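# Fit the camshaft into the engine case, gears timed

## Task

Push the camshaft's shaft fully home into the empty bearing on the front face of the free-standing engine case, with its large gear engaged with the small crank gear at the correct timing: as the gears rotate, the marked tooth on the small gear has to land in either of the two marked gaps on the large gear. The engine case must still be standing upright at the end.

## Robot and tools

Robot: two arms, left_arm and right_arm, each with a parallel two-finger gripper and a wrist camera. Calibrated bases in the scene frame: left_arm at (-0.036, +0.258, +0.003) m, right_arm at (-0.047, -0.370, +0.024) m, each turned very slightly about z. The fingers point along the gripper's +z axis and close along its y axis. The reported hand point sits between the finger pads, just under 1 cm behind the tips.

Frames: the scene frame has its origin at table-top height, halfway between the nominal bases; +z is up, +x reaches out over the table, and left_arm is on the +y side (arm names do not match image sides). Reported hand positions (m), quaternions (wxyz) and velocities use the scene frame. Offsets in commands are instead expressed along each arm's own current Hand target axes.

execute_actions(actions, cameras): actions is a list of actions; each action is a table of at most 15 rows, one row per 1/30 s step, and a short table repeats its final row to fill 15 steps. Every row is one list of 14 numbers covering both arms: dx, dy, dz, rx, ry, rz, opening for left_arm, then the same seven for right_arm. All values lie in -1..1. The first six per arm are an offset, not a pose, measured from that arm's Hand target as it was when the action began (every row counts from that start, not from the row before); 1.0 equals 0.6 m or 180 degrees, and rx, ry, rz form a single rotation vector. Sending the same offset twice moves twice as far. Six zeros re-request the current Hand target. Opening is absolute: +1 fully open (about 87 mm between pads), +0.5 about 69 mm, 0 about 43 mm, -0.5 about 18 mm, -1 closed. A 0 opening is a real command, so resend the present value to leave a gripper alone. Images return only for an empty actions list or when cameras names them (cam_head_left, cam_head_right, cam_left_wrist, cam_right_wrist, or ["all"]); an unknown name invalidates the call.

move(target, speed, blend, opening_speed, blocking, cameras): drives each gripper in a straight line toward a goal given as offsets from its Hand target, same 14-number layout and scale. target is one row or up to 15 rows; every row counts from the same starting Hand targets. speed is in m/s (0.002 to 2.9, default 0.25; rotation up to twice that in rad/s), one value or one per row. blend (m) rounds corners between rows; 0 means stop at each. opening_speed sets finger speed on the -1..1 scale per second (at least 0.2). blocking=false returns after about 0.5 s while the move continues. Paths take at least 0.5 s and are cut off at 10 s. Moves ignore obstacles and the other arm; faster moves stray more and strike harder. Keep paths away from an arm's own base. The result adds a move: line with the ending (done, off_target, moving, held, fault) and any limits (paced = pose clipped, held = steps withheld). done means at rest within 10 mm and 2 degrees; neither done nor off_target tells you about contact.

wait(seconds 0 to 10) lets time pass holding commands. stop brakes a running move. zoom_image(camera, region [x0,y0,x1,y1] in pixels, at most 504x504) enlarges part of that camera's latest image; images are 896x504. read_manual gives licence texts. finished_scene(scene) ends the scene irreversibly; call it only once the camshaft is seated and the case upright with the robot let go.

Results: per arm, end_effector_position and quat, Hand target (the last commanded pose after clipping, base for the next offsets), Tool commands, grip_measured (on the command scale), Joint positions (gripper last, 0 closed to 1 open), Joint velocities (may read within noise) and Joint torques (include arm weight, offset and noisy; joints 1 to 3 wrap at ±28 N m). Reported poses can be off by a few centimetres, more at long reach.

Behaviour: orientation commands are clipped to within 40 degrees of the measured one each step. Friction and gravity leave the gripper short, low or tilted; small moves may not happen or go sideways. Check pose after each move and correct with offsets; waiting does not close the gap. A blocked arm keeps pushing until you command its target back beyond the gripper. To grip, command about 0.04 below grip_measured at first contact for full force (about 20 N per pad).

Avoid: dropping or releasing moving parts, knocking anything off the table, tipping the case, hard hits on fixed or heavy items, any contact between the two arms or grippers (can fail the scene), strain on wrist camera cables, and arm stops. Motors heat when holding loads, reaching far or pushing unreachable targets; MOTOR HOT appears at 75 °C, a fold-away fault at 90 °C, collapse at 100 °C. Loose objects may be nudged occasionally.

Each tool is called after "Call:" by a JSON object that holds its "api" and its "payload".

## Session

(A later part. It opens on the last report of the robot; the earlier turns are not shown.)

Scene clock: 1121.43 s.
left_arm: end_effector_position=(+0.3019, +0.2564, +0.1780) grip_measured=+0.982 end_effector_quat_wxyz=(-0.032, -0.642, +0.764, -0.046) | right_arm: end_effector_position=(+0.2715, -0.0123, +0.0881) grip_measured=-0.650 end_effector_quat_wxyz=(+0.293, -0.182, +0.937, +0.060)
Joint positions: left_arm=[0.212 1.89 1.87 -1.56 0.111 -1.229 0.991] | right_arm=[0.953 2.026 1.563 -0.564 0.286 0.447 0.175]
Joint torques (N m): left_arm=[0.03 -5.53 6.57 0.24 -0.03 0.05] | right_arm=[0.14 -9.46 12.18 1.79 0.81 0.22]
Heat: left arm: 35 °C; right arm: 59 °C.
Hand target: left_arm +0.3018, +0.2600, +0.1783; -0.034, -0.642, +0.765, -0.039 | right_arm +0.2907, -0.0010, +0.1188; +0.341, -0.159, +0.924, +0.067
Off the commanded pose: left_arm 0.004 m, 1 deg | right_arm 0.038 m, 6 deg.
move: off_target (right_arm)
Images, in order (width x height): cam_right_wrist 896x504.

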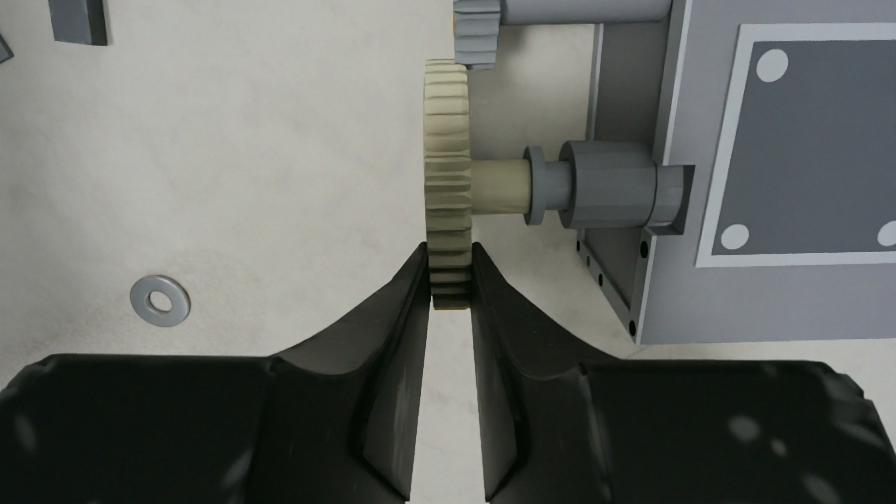

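Call:
{"api": "move", "payload": {"target": [0,0,0,0,0,0,1,0,0,0,0,0,0,0.0], "opening_speed": 0.3, "cameras": ["cam_right_wrist","cam_left_wrist"]}}

Call:
{"api": "zoom_image", "payload": {"camera": "cam_left_wrist", "region": [455, 305, 605, 405]}}

Scene clock: 1130.80 s.
left_arm: end_effector_position=(+0.3019, +0.2564, +0.1780) grip_measured=+0.982 end_effector_quat_wxyz=(-0.032, -0.642, +0.764, -0.046) | right_arm: end_effector_position=(+0.2825, -0.0116, +0.0997) grip_measured=+0.000 end_effector_quat_wxyz=(+0.318, -0.171, +0.931, +0.050)
Joint positions: left_arm=[0.212 1.89 1.87 -1.56 0.111 -1.229 0.991] | right_arm=[0.955 2.026 1.593 -0.565 0.338 0.45 0.5]
Joint torques (N m): left_arm=[0.01 -5.5 6.54 0.25 -0.02 0.05] | right_arm=[0.17 -8.91 10.09 1.83 0.36 0.18]
Heat: left arm: 35 °C; right arm: 57 °C.
Hand target: left_arm +0.3018, +0.2600, +0.1783; -0.034, -0.642, +0.765, -0.039 | right_arm +0.2906, -0.0010, +0.1186; +0.341, -0.159, +0.924, +0.067
Off the commanded pose: left_arm 0.004 m, 1 deg | right_arm 0.023 m, 4 deg.
move: off_target (right_arm)
Images, in order (width x height): cam_left_wrist 896x504, cam_right_wrist 896x504.

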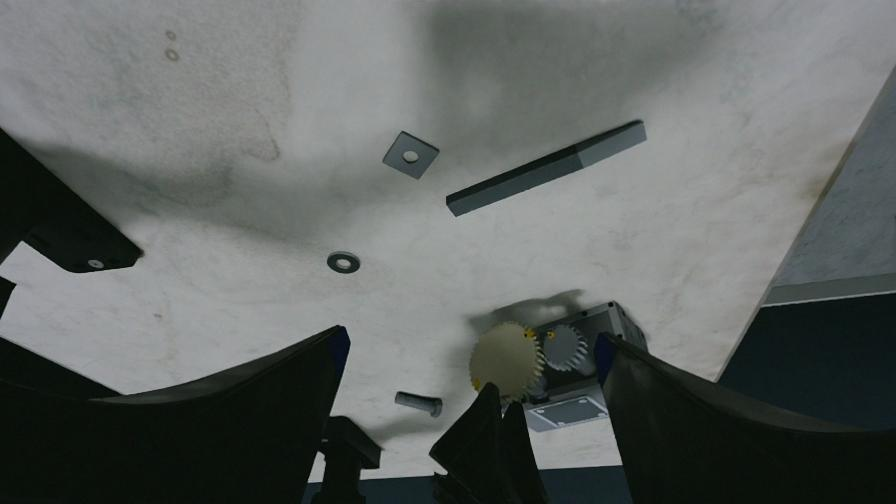

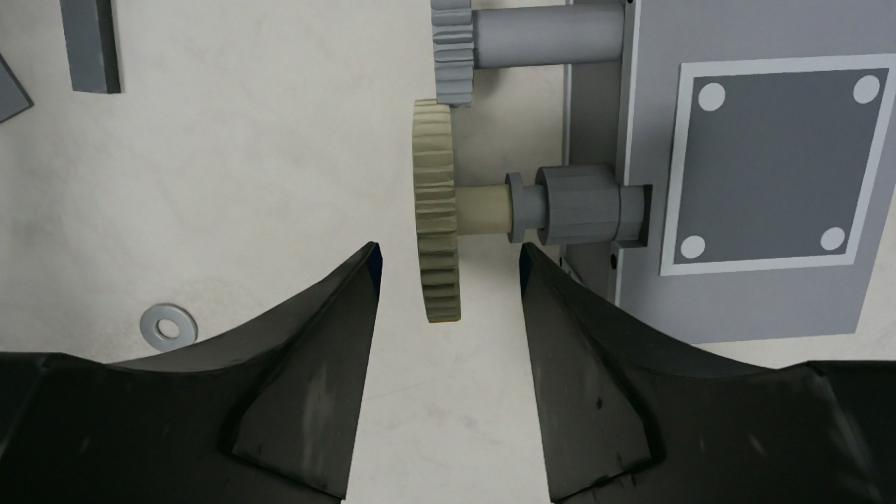

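Scaled by 3.360 from the camera's 896x504 image, which has a finer 1280x720 frame.

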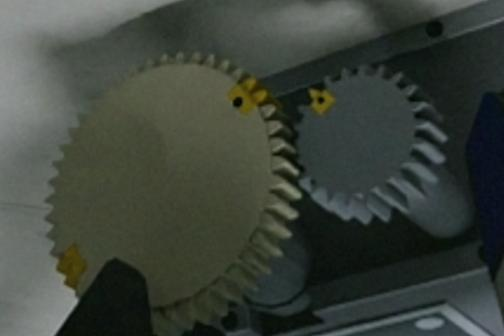

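Call:
{"api": "move", "payload": {"target": [[0.0505,0.13,-0.101,-0.0355,-0.016,0.632,1,0,0,-0.167,0,0,0,0],[0.0505,0.13,-0.101,-0.0355,-0.016,0.632,-1,0.026,-0.275,-0.229,0,0,0,-1]], "speed": 0.2, "cameras": ["all"]}}

Scene clock: 1177.13 s.
left_arm: end_effector_position=(+0.2263, +0.2493, +0.2356) grip_measured=-1.000 end_effector_quat_wxyz=(+0.096, +0.283, +0.954, +0.020) | right_arm: end_effector_position=(+0.2511, -0.1912, +0.2079) grip_measured=-1.000 end_effector_quat_wxyz=(+0.333, -0.157, +0.928, +0.062)
Joint positions: left_arm=[-0.065 1.575 1.775 -1.574 -0.004 0.469 0] | right_arm=[0.637 1.39 1.269 -0.772 0.155 0.206 0]
Joint torques (N m): left_arm=[-1.05 -5.82 4.36 0.71 0 0.04] | right_arm=[-0.55 -5.18 5.85 2.03 0.1 -0.06]
Heat: left arm: 35 °C; right arm: 51 °C.
Hand target: left_arm +0.2198, +0.2499, +0.2403; +0.000, +0.291, +0.957, +0.000 | right_arm +0.2518, -0.1919, +0.2103; +0.341, -0.159, +0.924, +0.067
Off the commanded pose: left_arm 0.008 m, 11 deg | right_arm 0.003 m, 1 deg.
joint sent to its limit (left arm) — joint 4 (wrist pitch), lower limit. The joint targets are off in orientation, not in position.
move: off_target (left_arm); target 2's new opening was sent with left_arm's hand 0.008 m and 11 deg from that target

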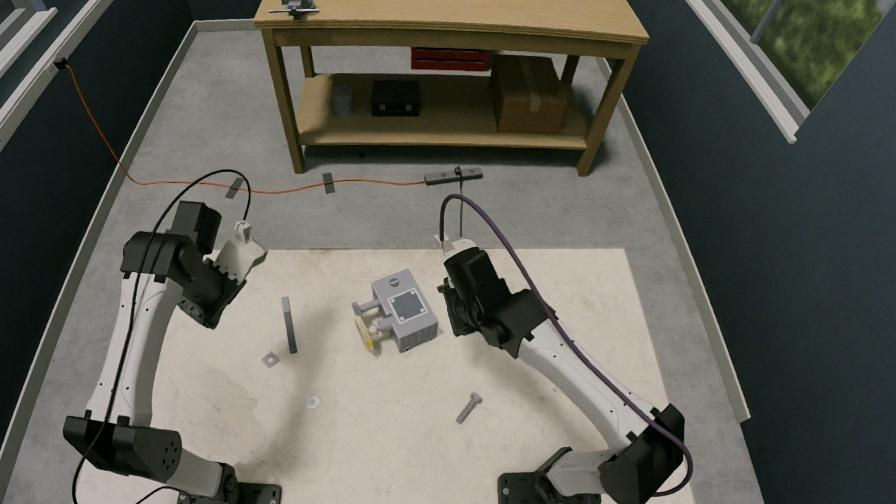

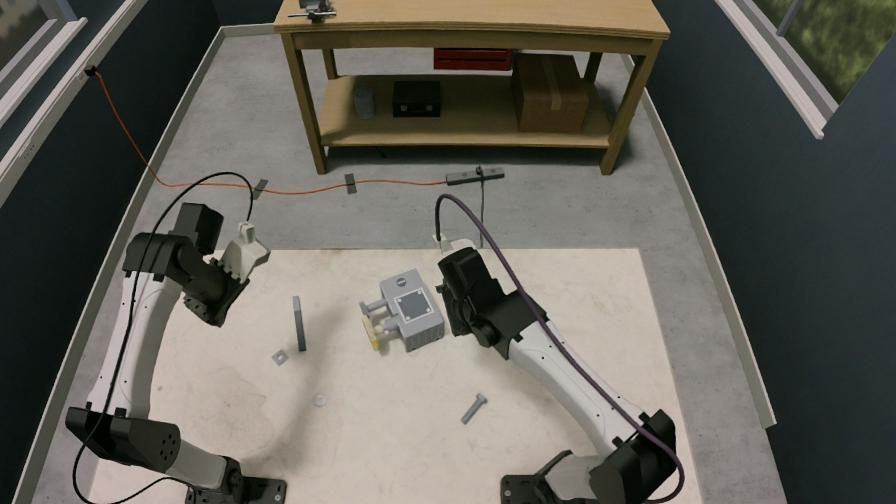

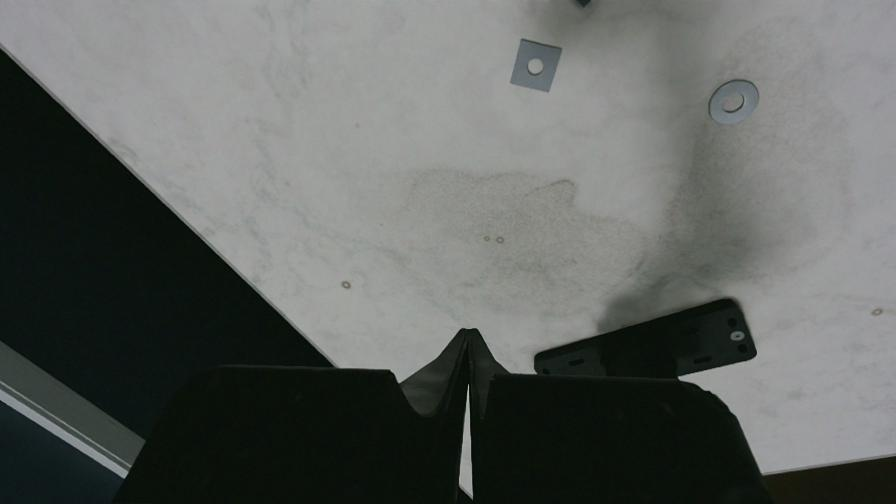

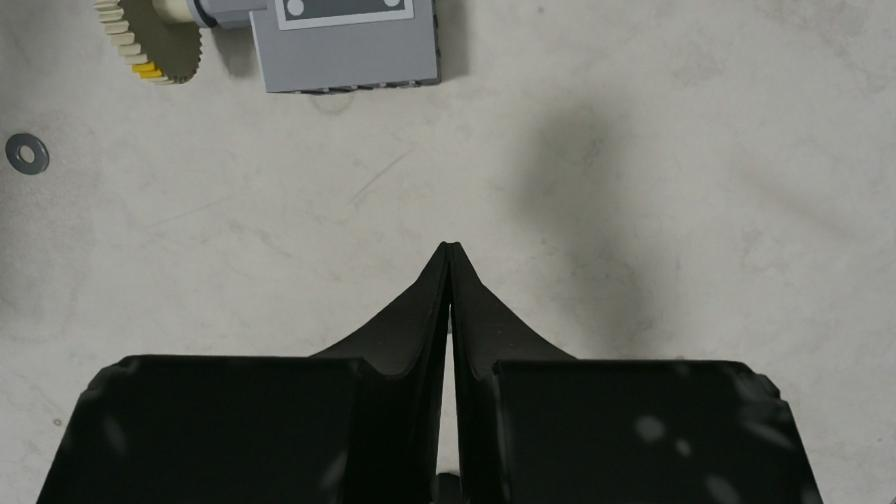

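Call:
{"api": "zoom_image", "payload": {"camera": "cam_head_left", "region": [330, 250, 470, 370]}}

Scaled by 3.600 from the camera's 896x504 image, which has a finer 1280x720 frame.

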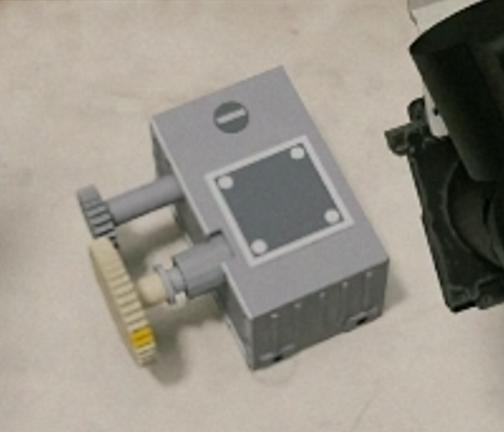

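Call:
{"api": "move", "payload": {"target": [[-0.1235,-0.138,0.067,0.1516,-0.4836,0.1516,-1,-0.064,-0.113,0.1995,0,0,0,-1],[-0.1235,-0.138,0.067,0.1516,-0.4836,0.1516,-1,-0.003,-0.116,0.289,0,0,0,-1]], "speed": 0.15, "blend": [0.01,0], "cameras": ["all"]}}

Scene clock: 1206.93 s.
left_arm: end_effector_position=(+0.2352, +0.1414, +0.2012) grip_measured=-1.000 end_effector_quat_wxyz=(+0.582, +0.398, +0.589, -0.397) | right_arm: end_effector_position=(+0.3782, -0.2151, +0.0770) grip_measured=-1.000 end_effector_quat_wxyz=(+0.332, -0.158, +0.928, +0.064)
Joint positions: left_arm=[0.263 1.139 0.459 0.624 1.411 0.051 0] | right_arm=[0.388 1.849 1.221 -0.253 -0.007 0.013 0]
Joint torques (N m): left_arm=[-0.91 -1.29 5 1.66 0.1 -0.06] | right_arm=[-0.91 -7.08 6.13 2.14 0.01 -0.04]
Heat: left arm: 32 °C; right arm: 43 °C.
Hand target: left_arm +0.2353, +0.1399, +0.2002; +0.584, +0.399, +0.584, -0.399 | right_arm +0.3822, -0.2168, +0.0788; +0.341, -0.159, +0.924, +0.067
Off the commanded pose: left_arm 0.002 m, 1 deg | right_arm 0.005 m, 1 deg.
move: done

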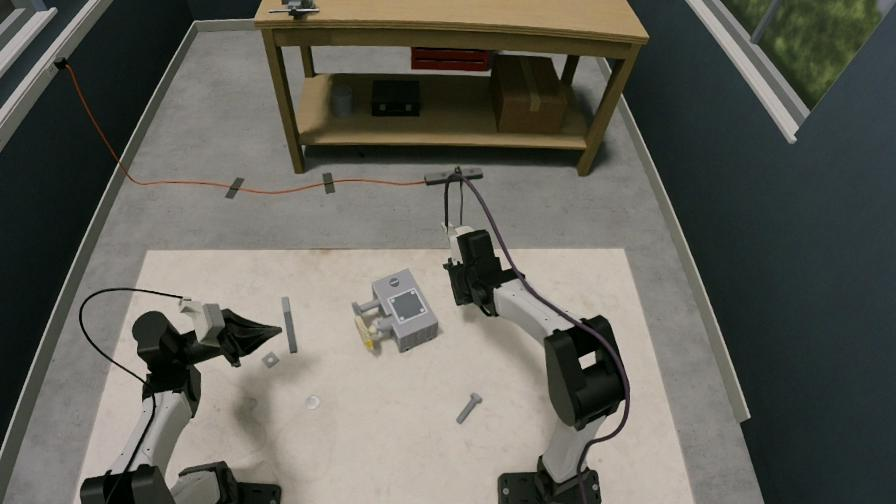

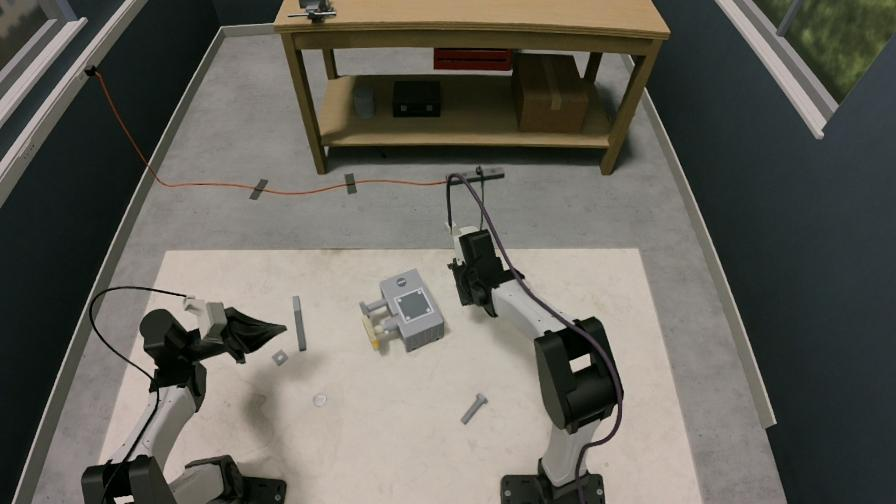

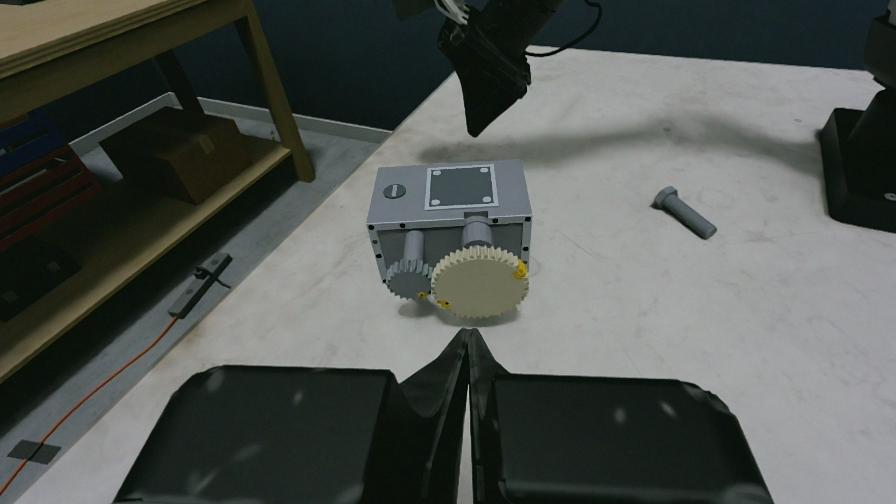

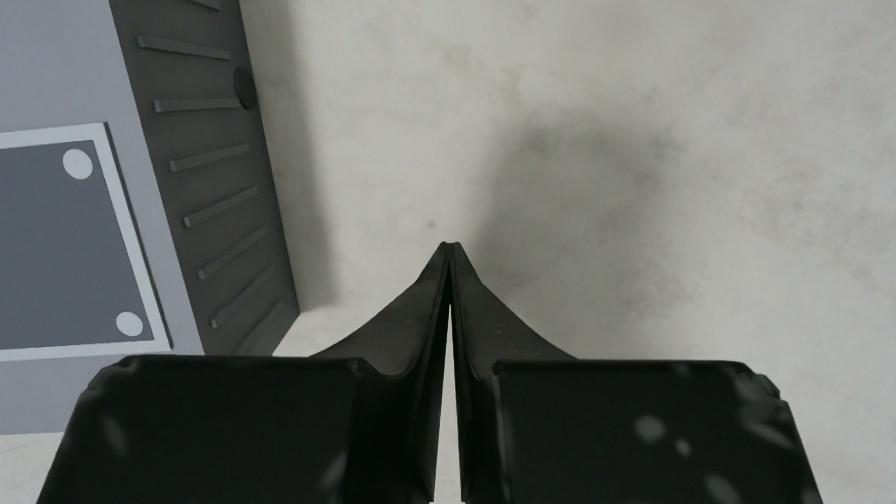

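Call:
{"api": "zoom_image", "payload": {"camera": "cam_left_wrist", "region": [360, 210, 540, 330]}}

Call:
{"api": "zoom_image", "payload": {"camera": "cam_left_wrist", "region": [400, 260, 470, 320]}}

Scaled by 2.800 from the camera's 896x504 image, which has a finer 1280x720 frame.

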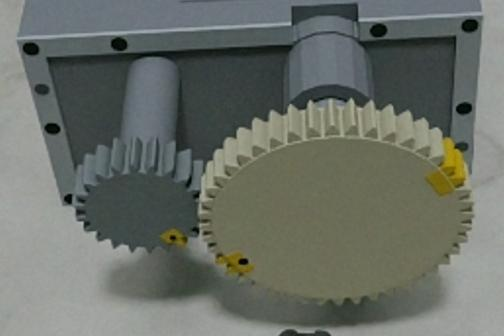

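Scaled by 7.200 from the camera's 896x504 image, which has a finer 1280x720 frame.

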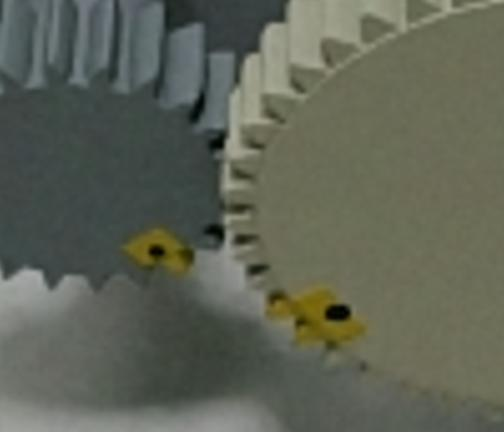

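Call:
{"api": "move", "payload": {"target": [0.2217,-0.0083,0.175,0,0,0,-1,0.0345,0.0555,0.023,0,0,0,-1], "speed": 0.12, "cameras": ["all"]}}

Call:
{"api": "zoom_image", "payload": {"camera": "cam_head_left", "region": [330, 250, 500, 390]}}

Scene clock: 1241.13 s.
left_arm: end_effector_position=(+0.2628, +0.0433, +0.0585) grip_measured=-1.000 end_effector_quat_wxyz=(+0.558, +0.398, +0.607, -0.404) | right_arm: end_effector_position=(+0.3645, -0.1905, +0.0580) grip_measured=-1.000 end_effector_quat_wxyz=(+0.336, -0.163, +0.925, +0.066)
Joint positions: left_arm=[-0.173 1.941 0.352 1.494 0.989 0.033 0] | right_arm=[0.462 1.862 1.148 -0.158 0.034 0.06 0]
Joint torques (N m): left_arm=[-0.99 -3.84 3.38 2.33 0.01 -0.08] | right_arm=[0.47 -6.53 5.67 2.2 0.18 0.19]
Heat: left arm: 32 °C; right arm: 42 °C.
Hand target: left_arm +0.2692, +0.0403, +0.0673; +0.585, +0.399, +0.583, -0.398 | right_arm +0.3646, -0.1874, +0.0555; +0.341, -0.159, +0.924, +0.067
Off the commanded pose: left_arm 0.011 m, 4 deg | right_arm 0.004 m, 1 deg.
joint sent to its limit (left arm) — joint 4 (wrist pitch), upper limit. The joint targets still meet the commanded pose.
move: off_target (left_arm)

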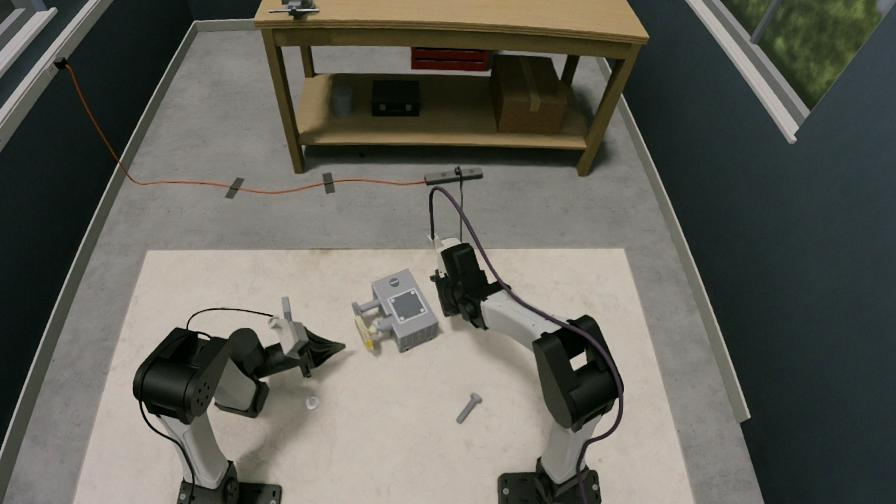

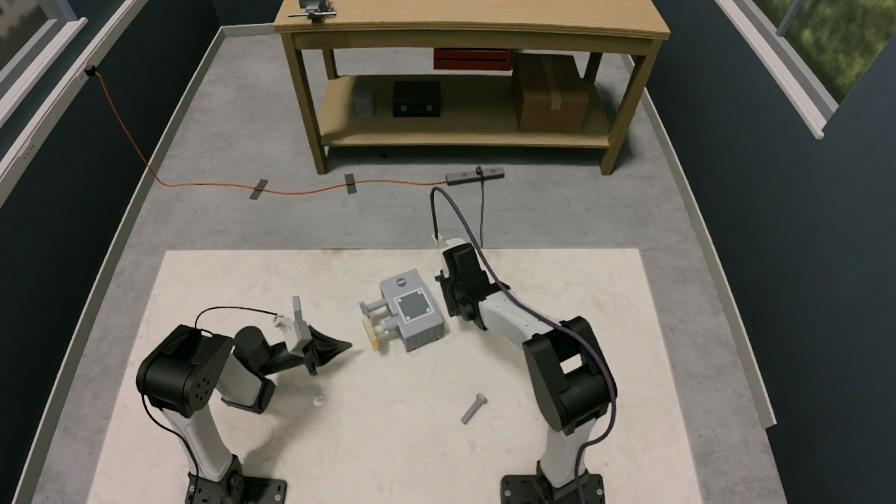

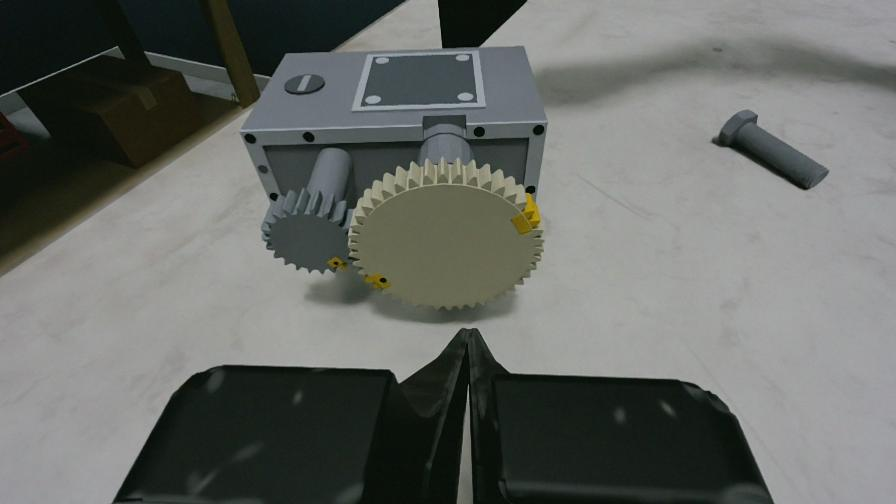

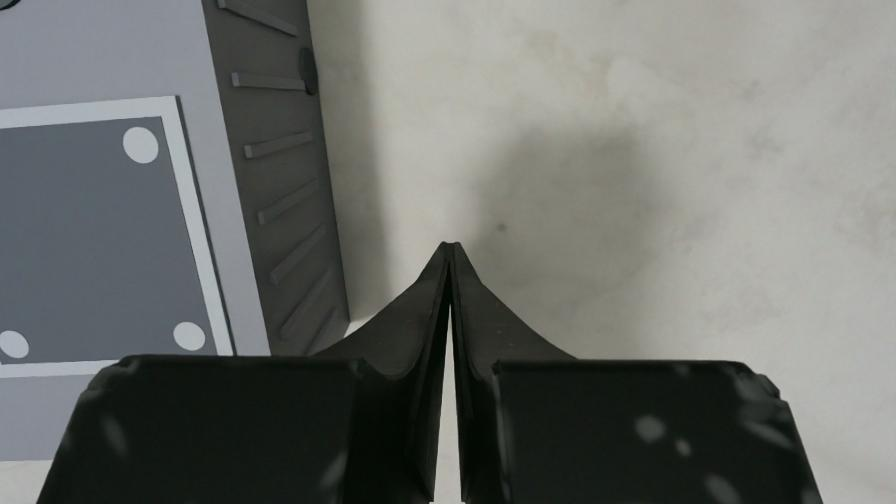

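Scaled by 2.965 from the camera's 896x504 image, which has a finer 1280x720 frame.

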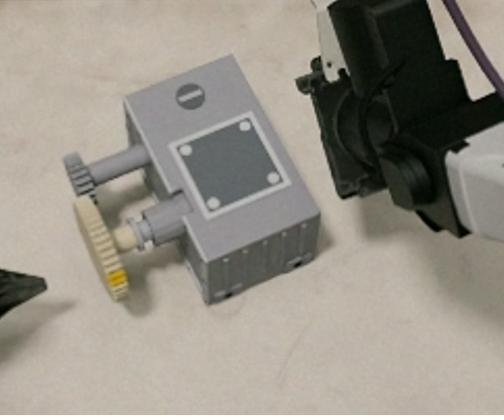

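Call:
{"api": "move", "payload": {"target": [-0.0125,0.0133,0.033,0,0,0,-1,0,0.05,0,0,0,0,-1], "speed": 0.06, "cameras": ["cam_left_wrist","cam_right_wrist"]}}

Scene clock: 1254.23 s.
left_arm: end_effector_position=(+0.2787, +0.0277, +0.0682) grip_measured=-1.000 end_effector_quat_wxyz=(+0.569, +0.396, +0.597, -0.404) | right_arm: end_effector_position=(+0.3515, -0.1649, +0.0539) grip_measured=-1.000 end_effector_quat_wxyz=(+0.334, -0.162, +0.926, +0.064)
Joint positions: left_arm=[-0.216 1.96 0.422 1.494 0.942 0.005 0] | right_arm=[0.541 1.872 1.148 -0.158 0.087 0.121 0]
Joint torques (N m): left_arm=[-0.99 -4.18 3.7 2.16 -0.03 -0.06] | right_arm=[0.55 -6.48 7.25 2.03 0.2 0.19]
Heat: left arm: 31 °C; right arm: 41 °C.
Hand target: left_arm +0.2838, +0.0246, +0.0748; +0.585, +0.399, +0.583, -0.399 | right_arm +0.3543, -0.1592, +0.0558; +0.341, -0.159, +0.924, +0.067
Off the commanded pose: left_arm 0.009 m, 2 deg | right_arm 0.007 m, 1 deg.
move: done
Images, in order (width x height): cam_left_wrist 896x504, cam_right_wrist 896x504.

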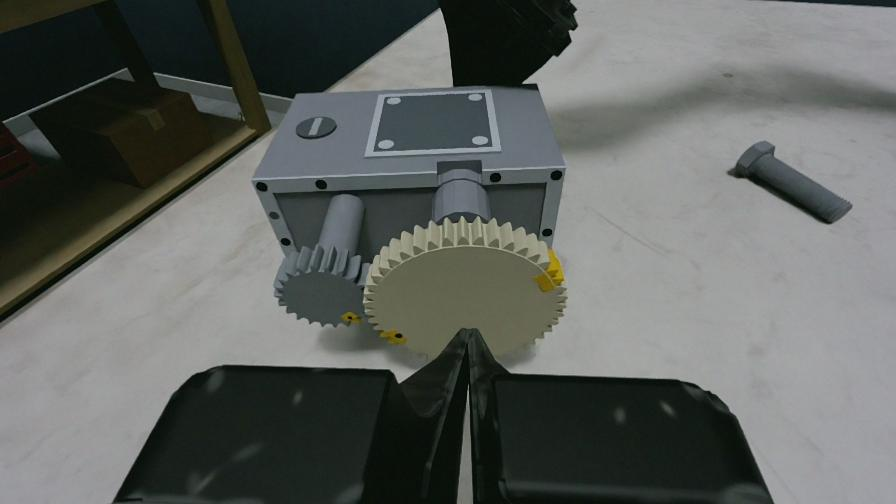

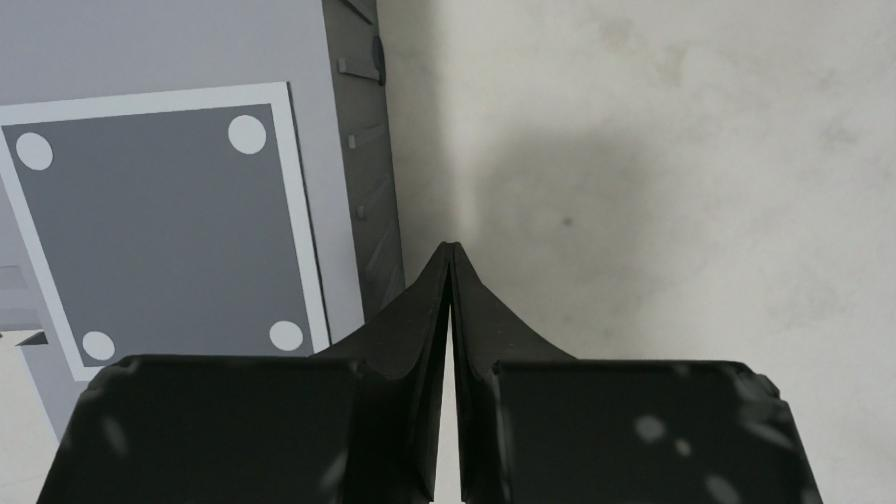

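Call:
{"api": "move", "payload": {"target": [0,0,0.0167,0,0,0,-1,0,0.013,0,0,0,0,-1], "speed": 0.04, "cameras": ["cam_left_wrist","cam_right_wrist"]}}

Scene clock: 1262.47 s.
left_arm: end_effector_position=(+0.2828, +0.0183, +0.0704) grip_measured=-1.000 end_effector_quat_wxyz=(+0.574, +0.398, +0.592, -0.402) | right_arm: end_effector_position=(+0.3513, -0.1649, +0.0541) grip_measured=-1.000 end_effector_quat_wxyz=(+0.337, -0.159, +0.926, +0.053)
Joint positions: left_arm=[-0.246 1.97 0.446 1.494 0.913 0.004 0] | right_arm=[0.553 1.872 1.148 -0.159 0.118 0.129 0]
Joint torques (N m): left_arm=[-0.95 -4.29 3.84 2.05 -0.04 -0.06] | right_arm=[1.35 -6.06 7.88 1.98 0.05 0.29]
Heat: left arm: 30 °C; right arm: 41 °C.
Hand target: left_arm +0.2874, +0.0153, +0.0749; +0.585, +0.399, +0.583, -0.399 | right_arm +0.3517, -0.1518, +0.0560; +0.341, -0.159, +0.924, +0.067
Off the commanded pose: left_arm 0.007 m, 2 deg | right_arm 0.013 m, 2 deg.
move: off_target (right_arm)
Images, in order (width x height): cam_left_wrist 896x504, cam_right_wrist 896x504.

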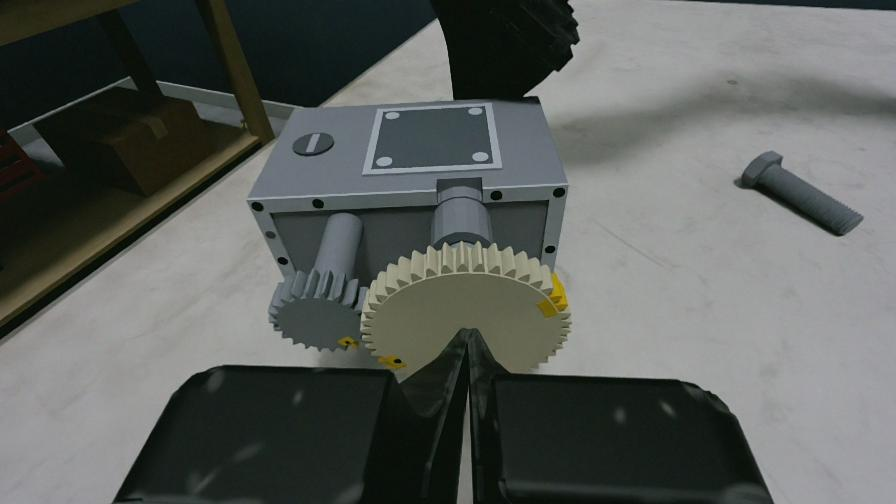

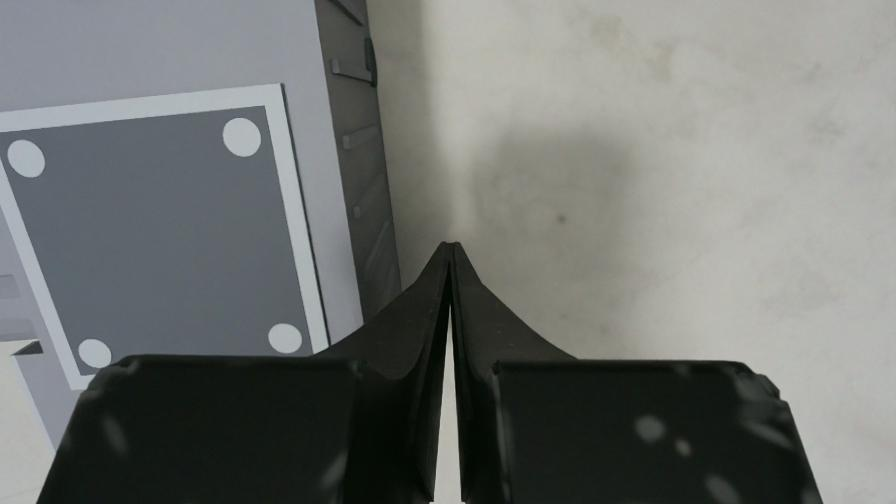

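Call:
{"api": "move", "payload": {"target": [0,0,0.02,0,0,0,-1,0,0,0,0,0,0,-1], "speed": 0.04, "cameras": ["cam_left_wrist","cam_right_wrist","cam_head_left"]}}

Call:
{"api": "zoom_image", "payload": {"camera": "cam_head_left", "region": [310, 250, 480, 390]}}

Scene clock: 1268.60 s.
left_arm: end_effector_position=(+0.2878, +0.0074, +0.0730) grip_measured=-1.000 end_effector_quat_wxyz=(+0.579, +0.400, +0.587, -0.401) | right_arm: end_effector_position=(+0.3513, -0.1649, +0.0541) grip_measured=-1.000 end_effector_quat_wxyz=(+0.337, -0.158, +0.927, +0.053)
Joint positions: left_arm=[-0.279 1.984 0.477 1.493 0.88 0.003 0] | right_arm=[0.553 1.872 1.148 -0.159 0.119 0.13 0]
Joint torques (N m): left_arm=[-1.05 -4.45 4.03 1.88 -0.07 -0.05] | right_arm=[1.42 -6.22 7.86 1.98 0.06 0.26]
Heat: left arm: 30 °C; right arm: 41 °C.
Hand target: left_arm +0.2917, +0.0041, +0.0748; +0.584, +0.399, +0.583, -0.399 | right_arm +0.3517, -0.1518, +0.0560; +0.341, -0.159, +0.924, +0.067
Off the commanded pose: left_arm 0.005 m, 1 deg | right_arm 0.013 m, 2 deg.
move: off_target (right_arm)
Images, in order (width x height): cam_head_left 896x504, cam_left_wrist 896x504, cam_right_wrist 896x504.

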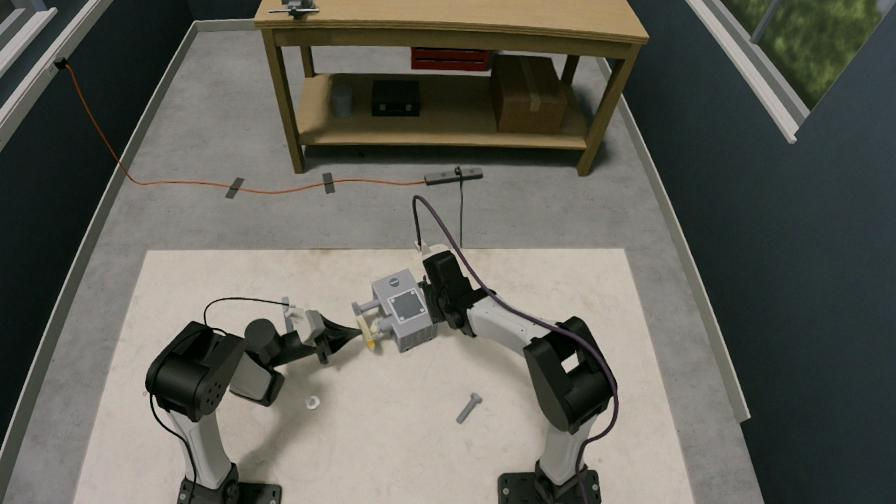

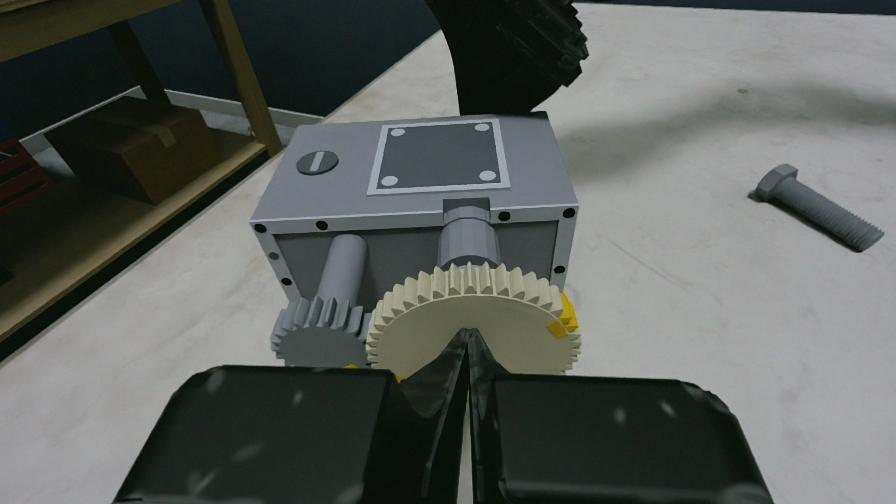

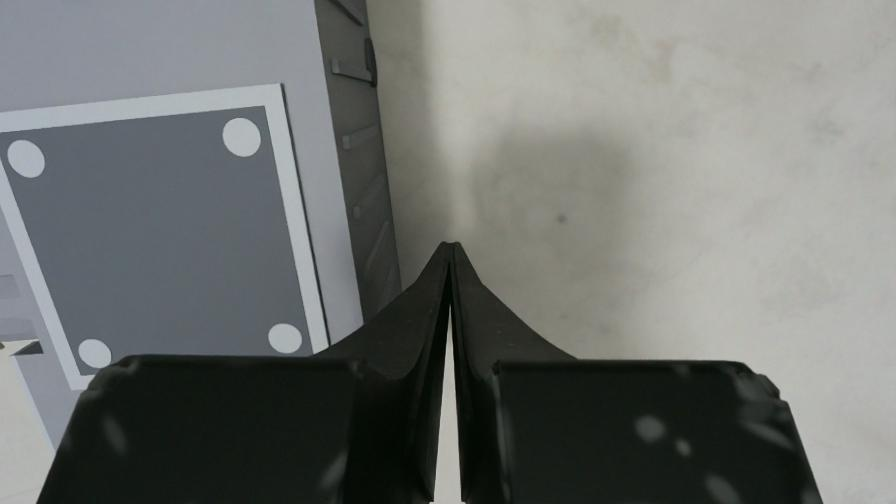

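Scaled by 2.965 from the camera's 896x504 image, which has a finer 1280x720 frame.

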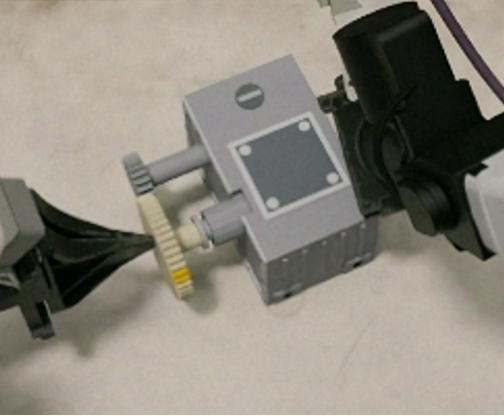

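Call:
{"api": "move", "payload": {"target": [0.006,0,0.015,0,0,0,-1,0,0,0,0,0,0,-1], "speed": 0.03, "cameras": ["cam_left_wrist","cam_right_wrist","cam_head_left"]}}

Call:
{"api": "zoom_image", "payload": {"camera": "cam_head_left", "region": [340, 270, 440, 360]}}

Scene clock: 1273.70 s.
left_arm: end_effector_position=(+0.2901, +0.0035, +0.0673) grip_measured=-1.000 end_effector_quat_wxyz=(+0.575, +0.397, +0.592, -0.401) | right_arm: end_effector_position=(+0.3513, -0.1649, +0.0541) grip_measured=-1.000 end_effector_quat_wxyz=(+0.337, -0.158, +0.927, +0.053)
Joint positions: left_arm=[-0.291 2.01 0.491 1.493 0.864 0.002 0] | right_arm=[0.553 1.872 1.148 -0.159 0.119 0.13 0]
Joint torques (N m): left_arm=[-1.98 -4.38 4.75 1.95 -0.14 -0.03] | right_arm=[1.36 -6.16 7.82 1.97 0.07 0.27]
Heat: left arm: 30 °C; right arm: 41 °C.
Hand target: left_arm +0.2951, -0.0042, +0.0713; +0.585, +0.399, +0.583, -0.399 | right_arm +0.3517, -0.1518, +0.0560; +0.341, -0.159, +0.924, +0.067
Off the commanded pose: left_arm 0.010 m, 1 deg | right_arm 0.013 m, 2 deg.
move: off_target (right_arm)
Images, in order (width x height): cam_head_left 896x504, cam_left_wrist 896x504, cam_right_wrist 896x504.

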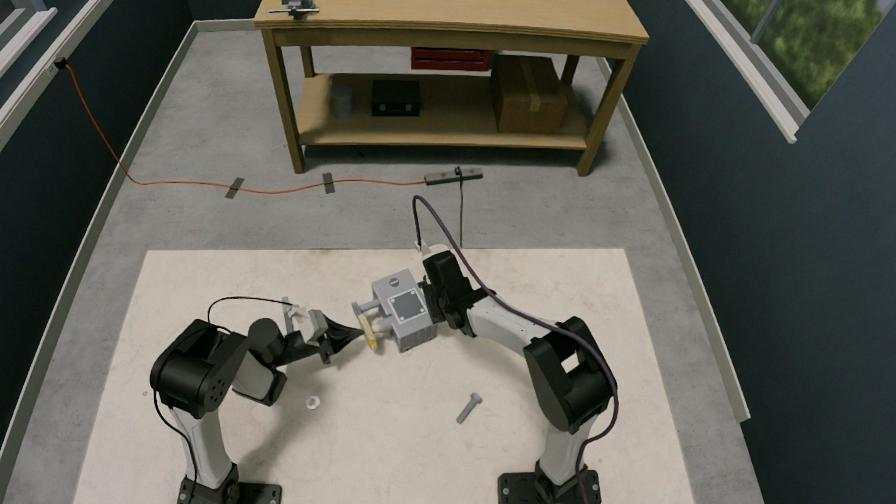

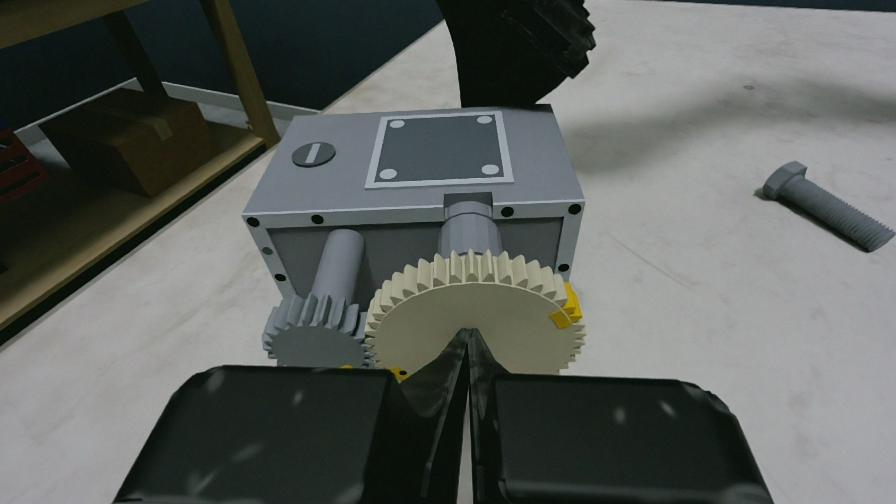

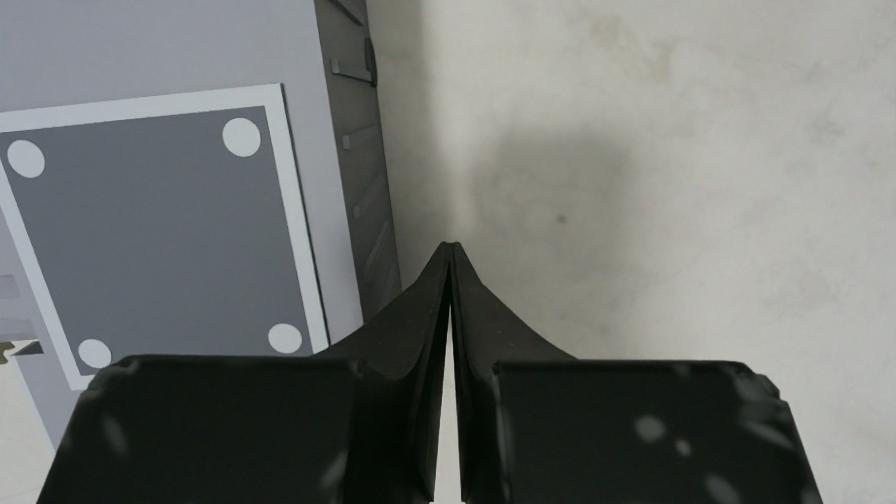

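Scaled by 5.040 from the camera's 896x504 image, which has a finer 1280x720 frame.

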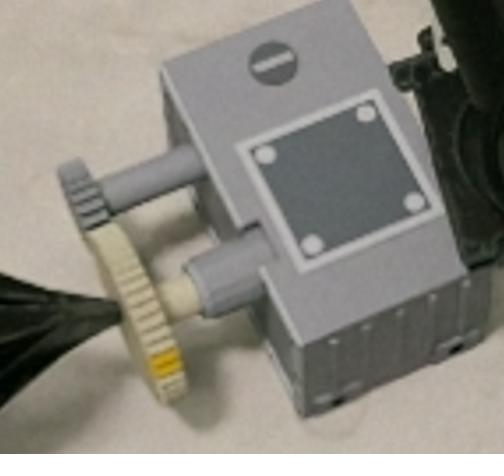

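Call:
{"api": "move", "payload": {"target": [0,0,0.012,0,0,0,-1,0,0,0,0,0,0,-1], "speed": 0.03, "cameras": ["cam_left_wrist","cam_right_wrist","cam_head_left"]}}

Call:
{"api": "zoom_image", "payload": {"camera": "cam_head_left", "region": [340, 270, 440, 360]}}

Call:
{"api": "zoom_image", "payload": {"camera": "cam_left_wrist", "region": [250, 190, 600, 390]}}

Scene clock: 1280.63 s.
left_arm: end_effector_position=(+0.2930, +0.0004, +0.0672) grip_measured=-1.000 end_effector_quat_wxyz=(+0.578, +0.395, +0.593, -0.399) | right_arm: end_effector_position=(+0.3532, -0.1688, +0.0545) grip_measured=-1.000 end_effector_quat_wxyz=(+0.341, -0.154, +0.927, +0.042)
Joint positions: left_arm=[-0.301 2.018 0.503 1.493 0.848 0 0] | right_arm=[0.553 1.872 1.148 -0.159 0.144 0.13 0]
Joint torques (N m): left_arm=[-2.7 -4.48 5.42 1.84 -0.16 -0.03] | right_arm=[1.36 -6.15 7.76 1.96 -0.18 0.26]
Heat: left arm: 30 °C; right arm: 40 °C.
Hand target: left_arm +0.2977, -0.0109, +0.0711; +0.584, +0.399, +0.584, -0.399 | right_arm +0.3517, -0.1518, +0.0560; +0.341, -0.159, +0.924, +0.067
Off the commanded pose: left_arm 0.013 m, 1 deg | right_arm 0.017 m, 3 deg.
move: off_target (left_arm, right_arm)
Images, in order (width x height): cam_head_left 896x504, cam_left_wrist 896x504, cam_right_wrist 896x504.

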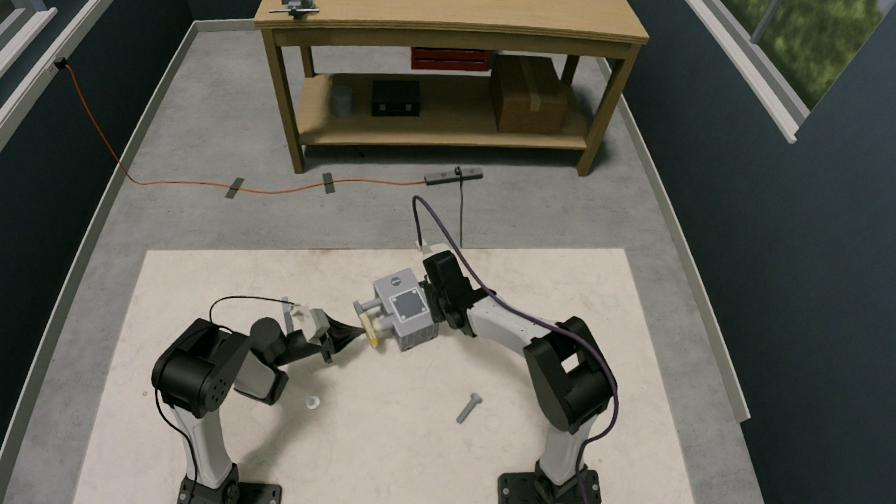

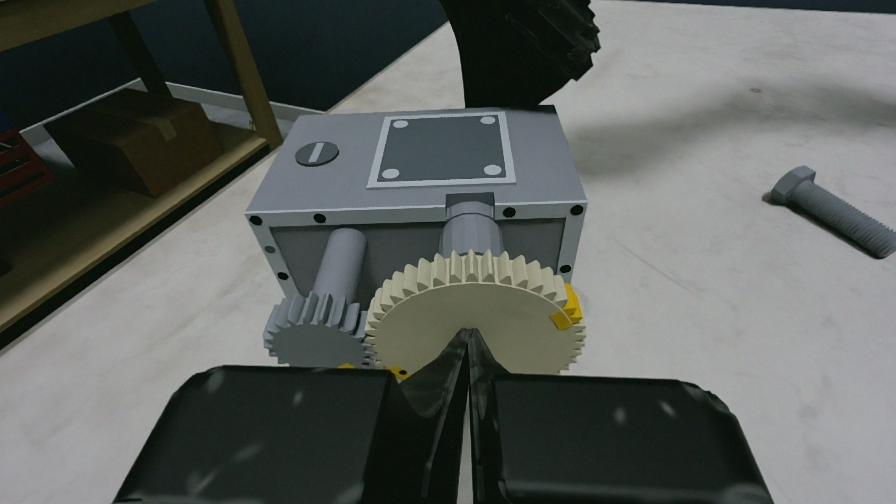

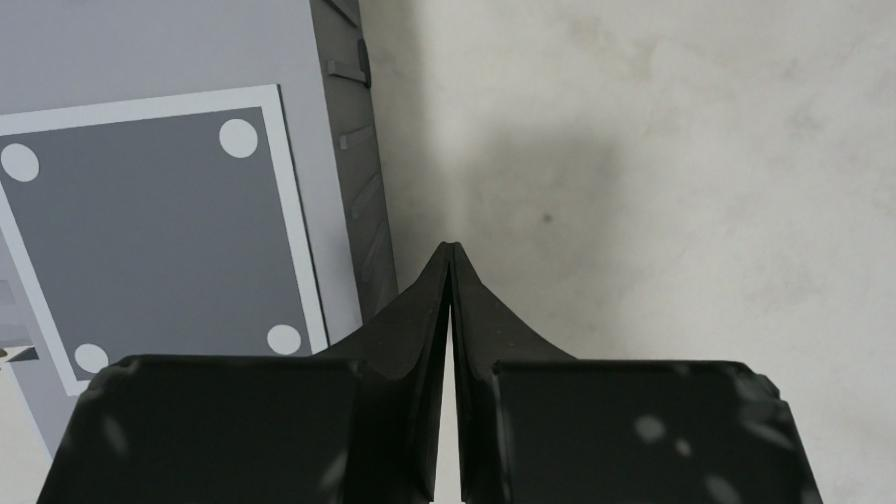

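Scaled by 5.040 from the camera's 896x504 image, which has a finer 1280x720 frame.

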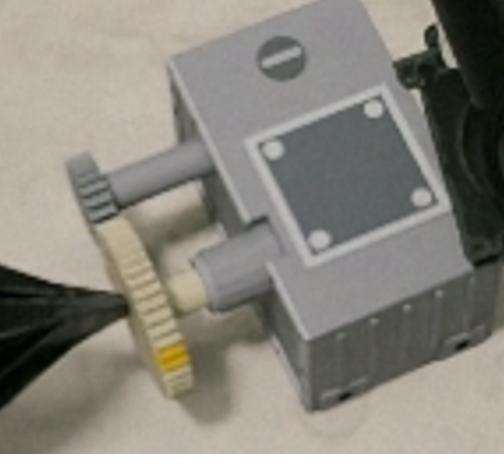

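Scaled by 1.440 from the camera's 896x504 image, which has a finer 1280x720 frame.

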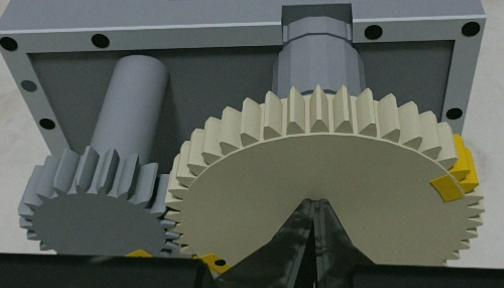

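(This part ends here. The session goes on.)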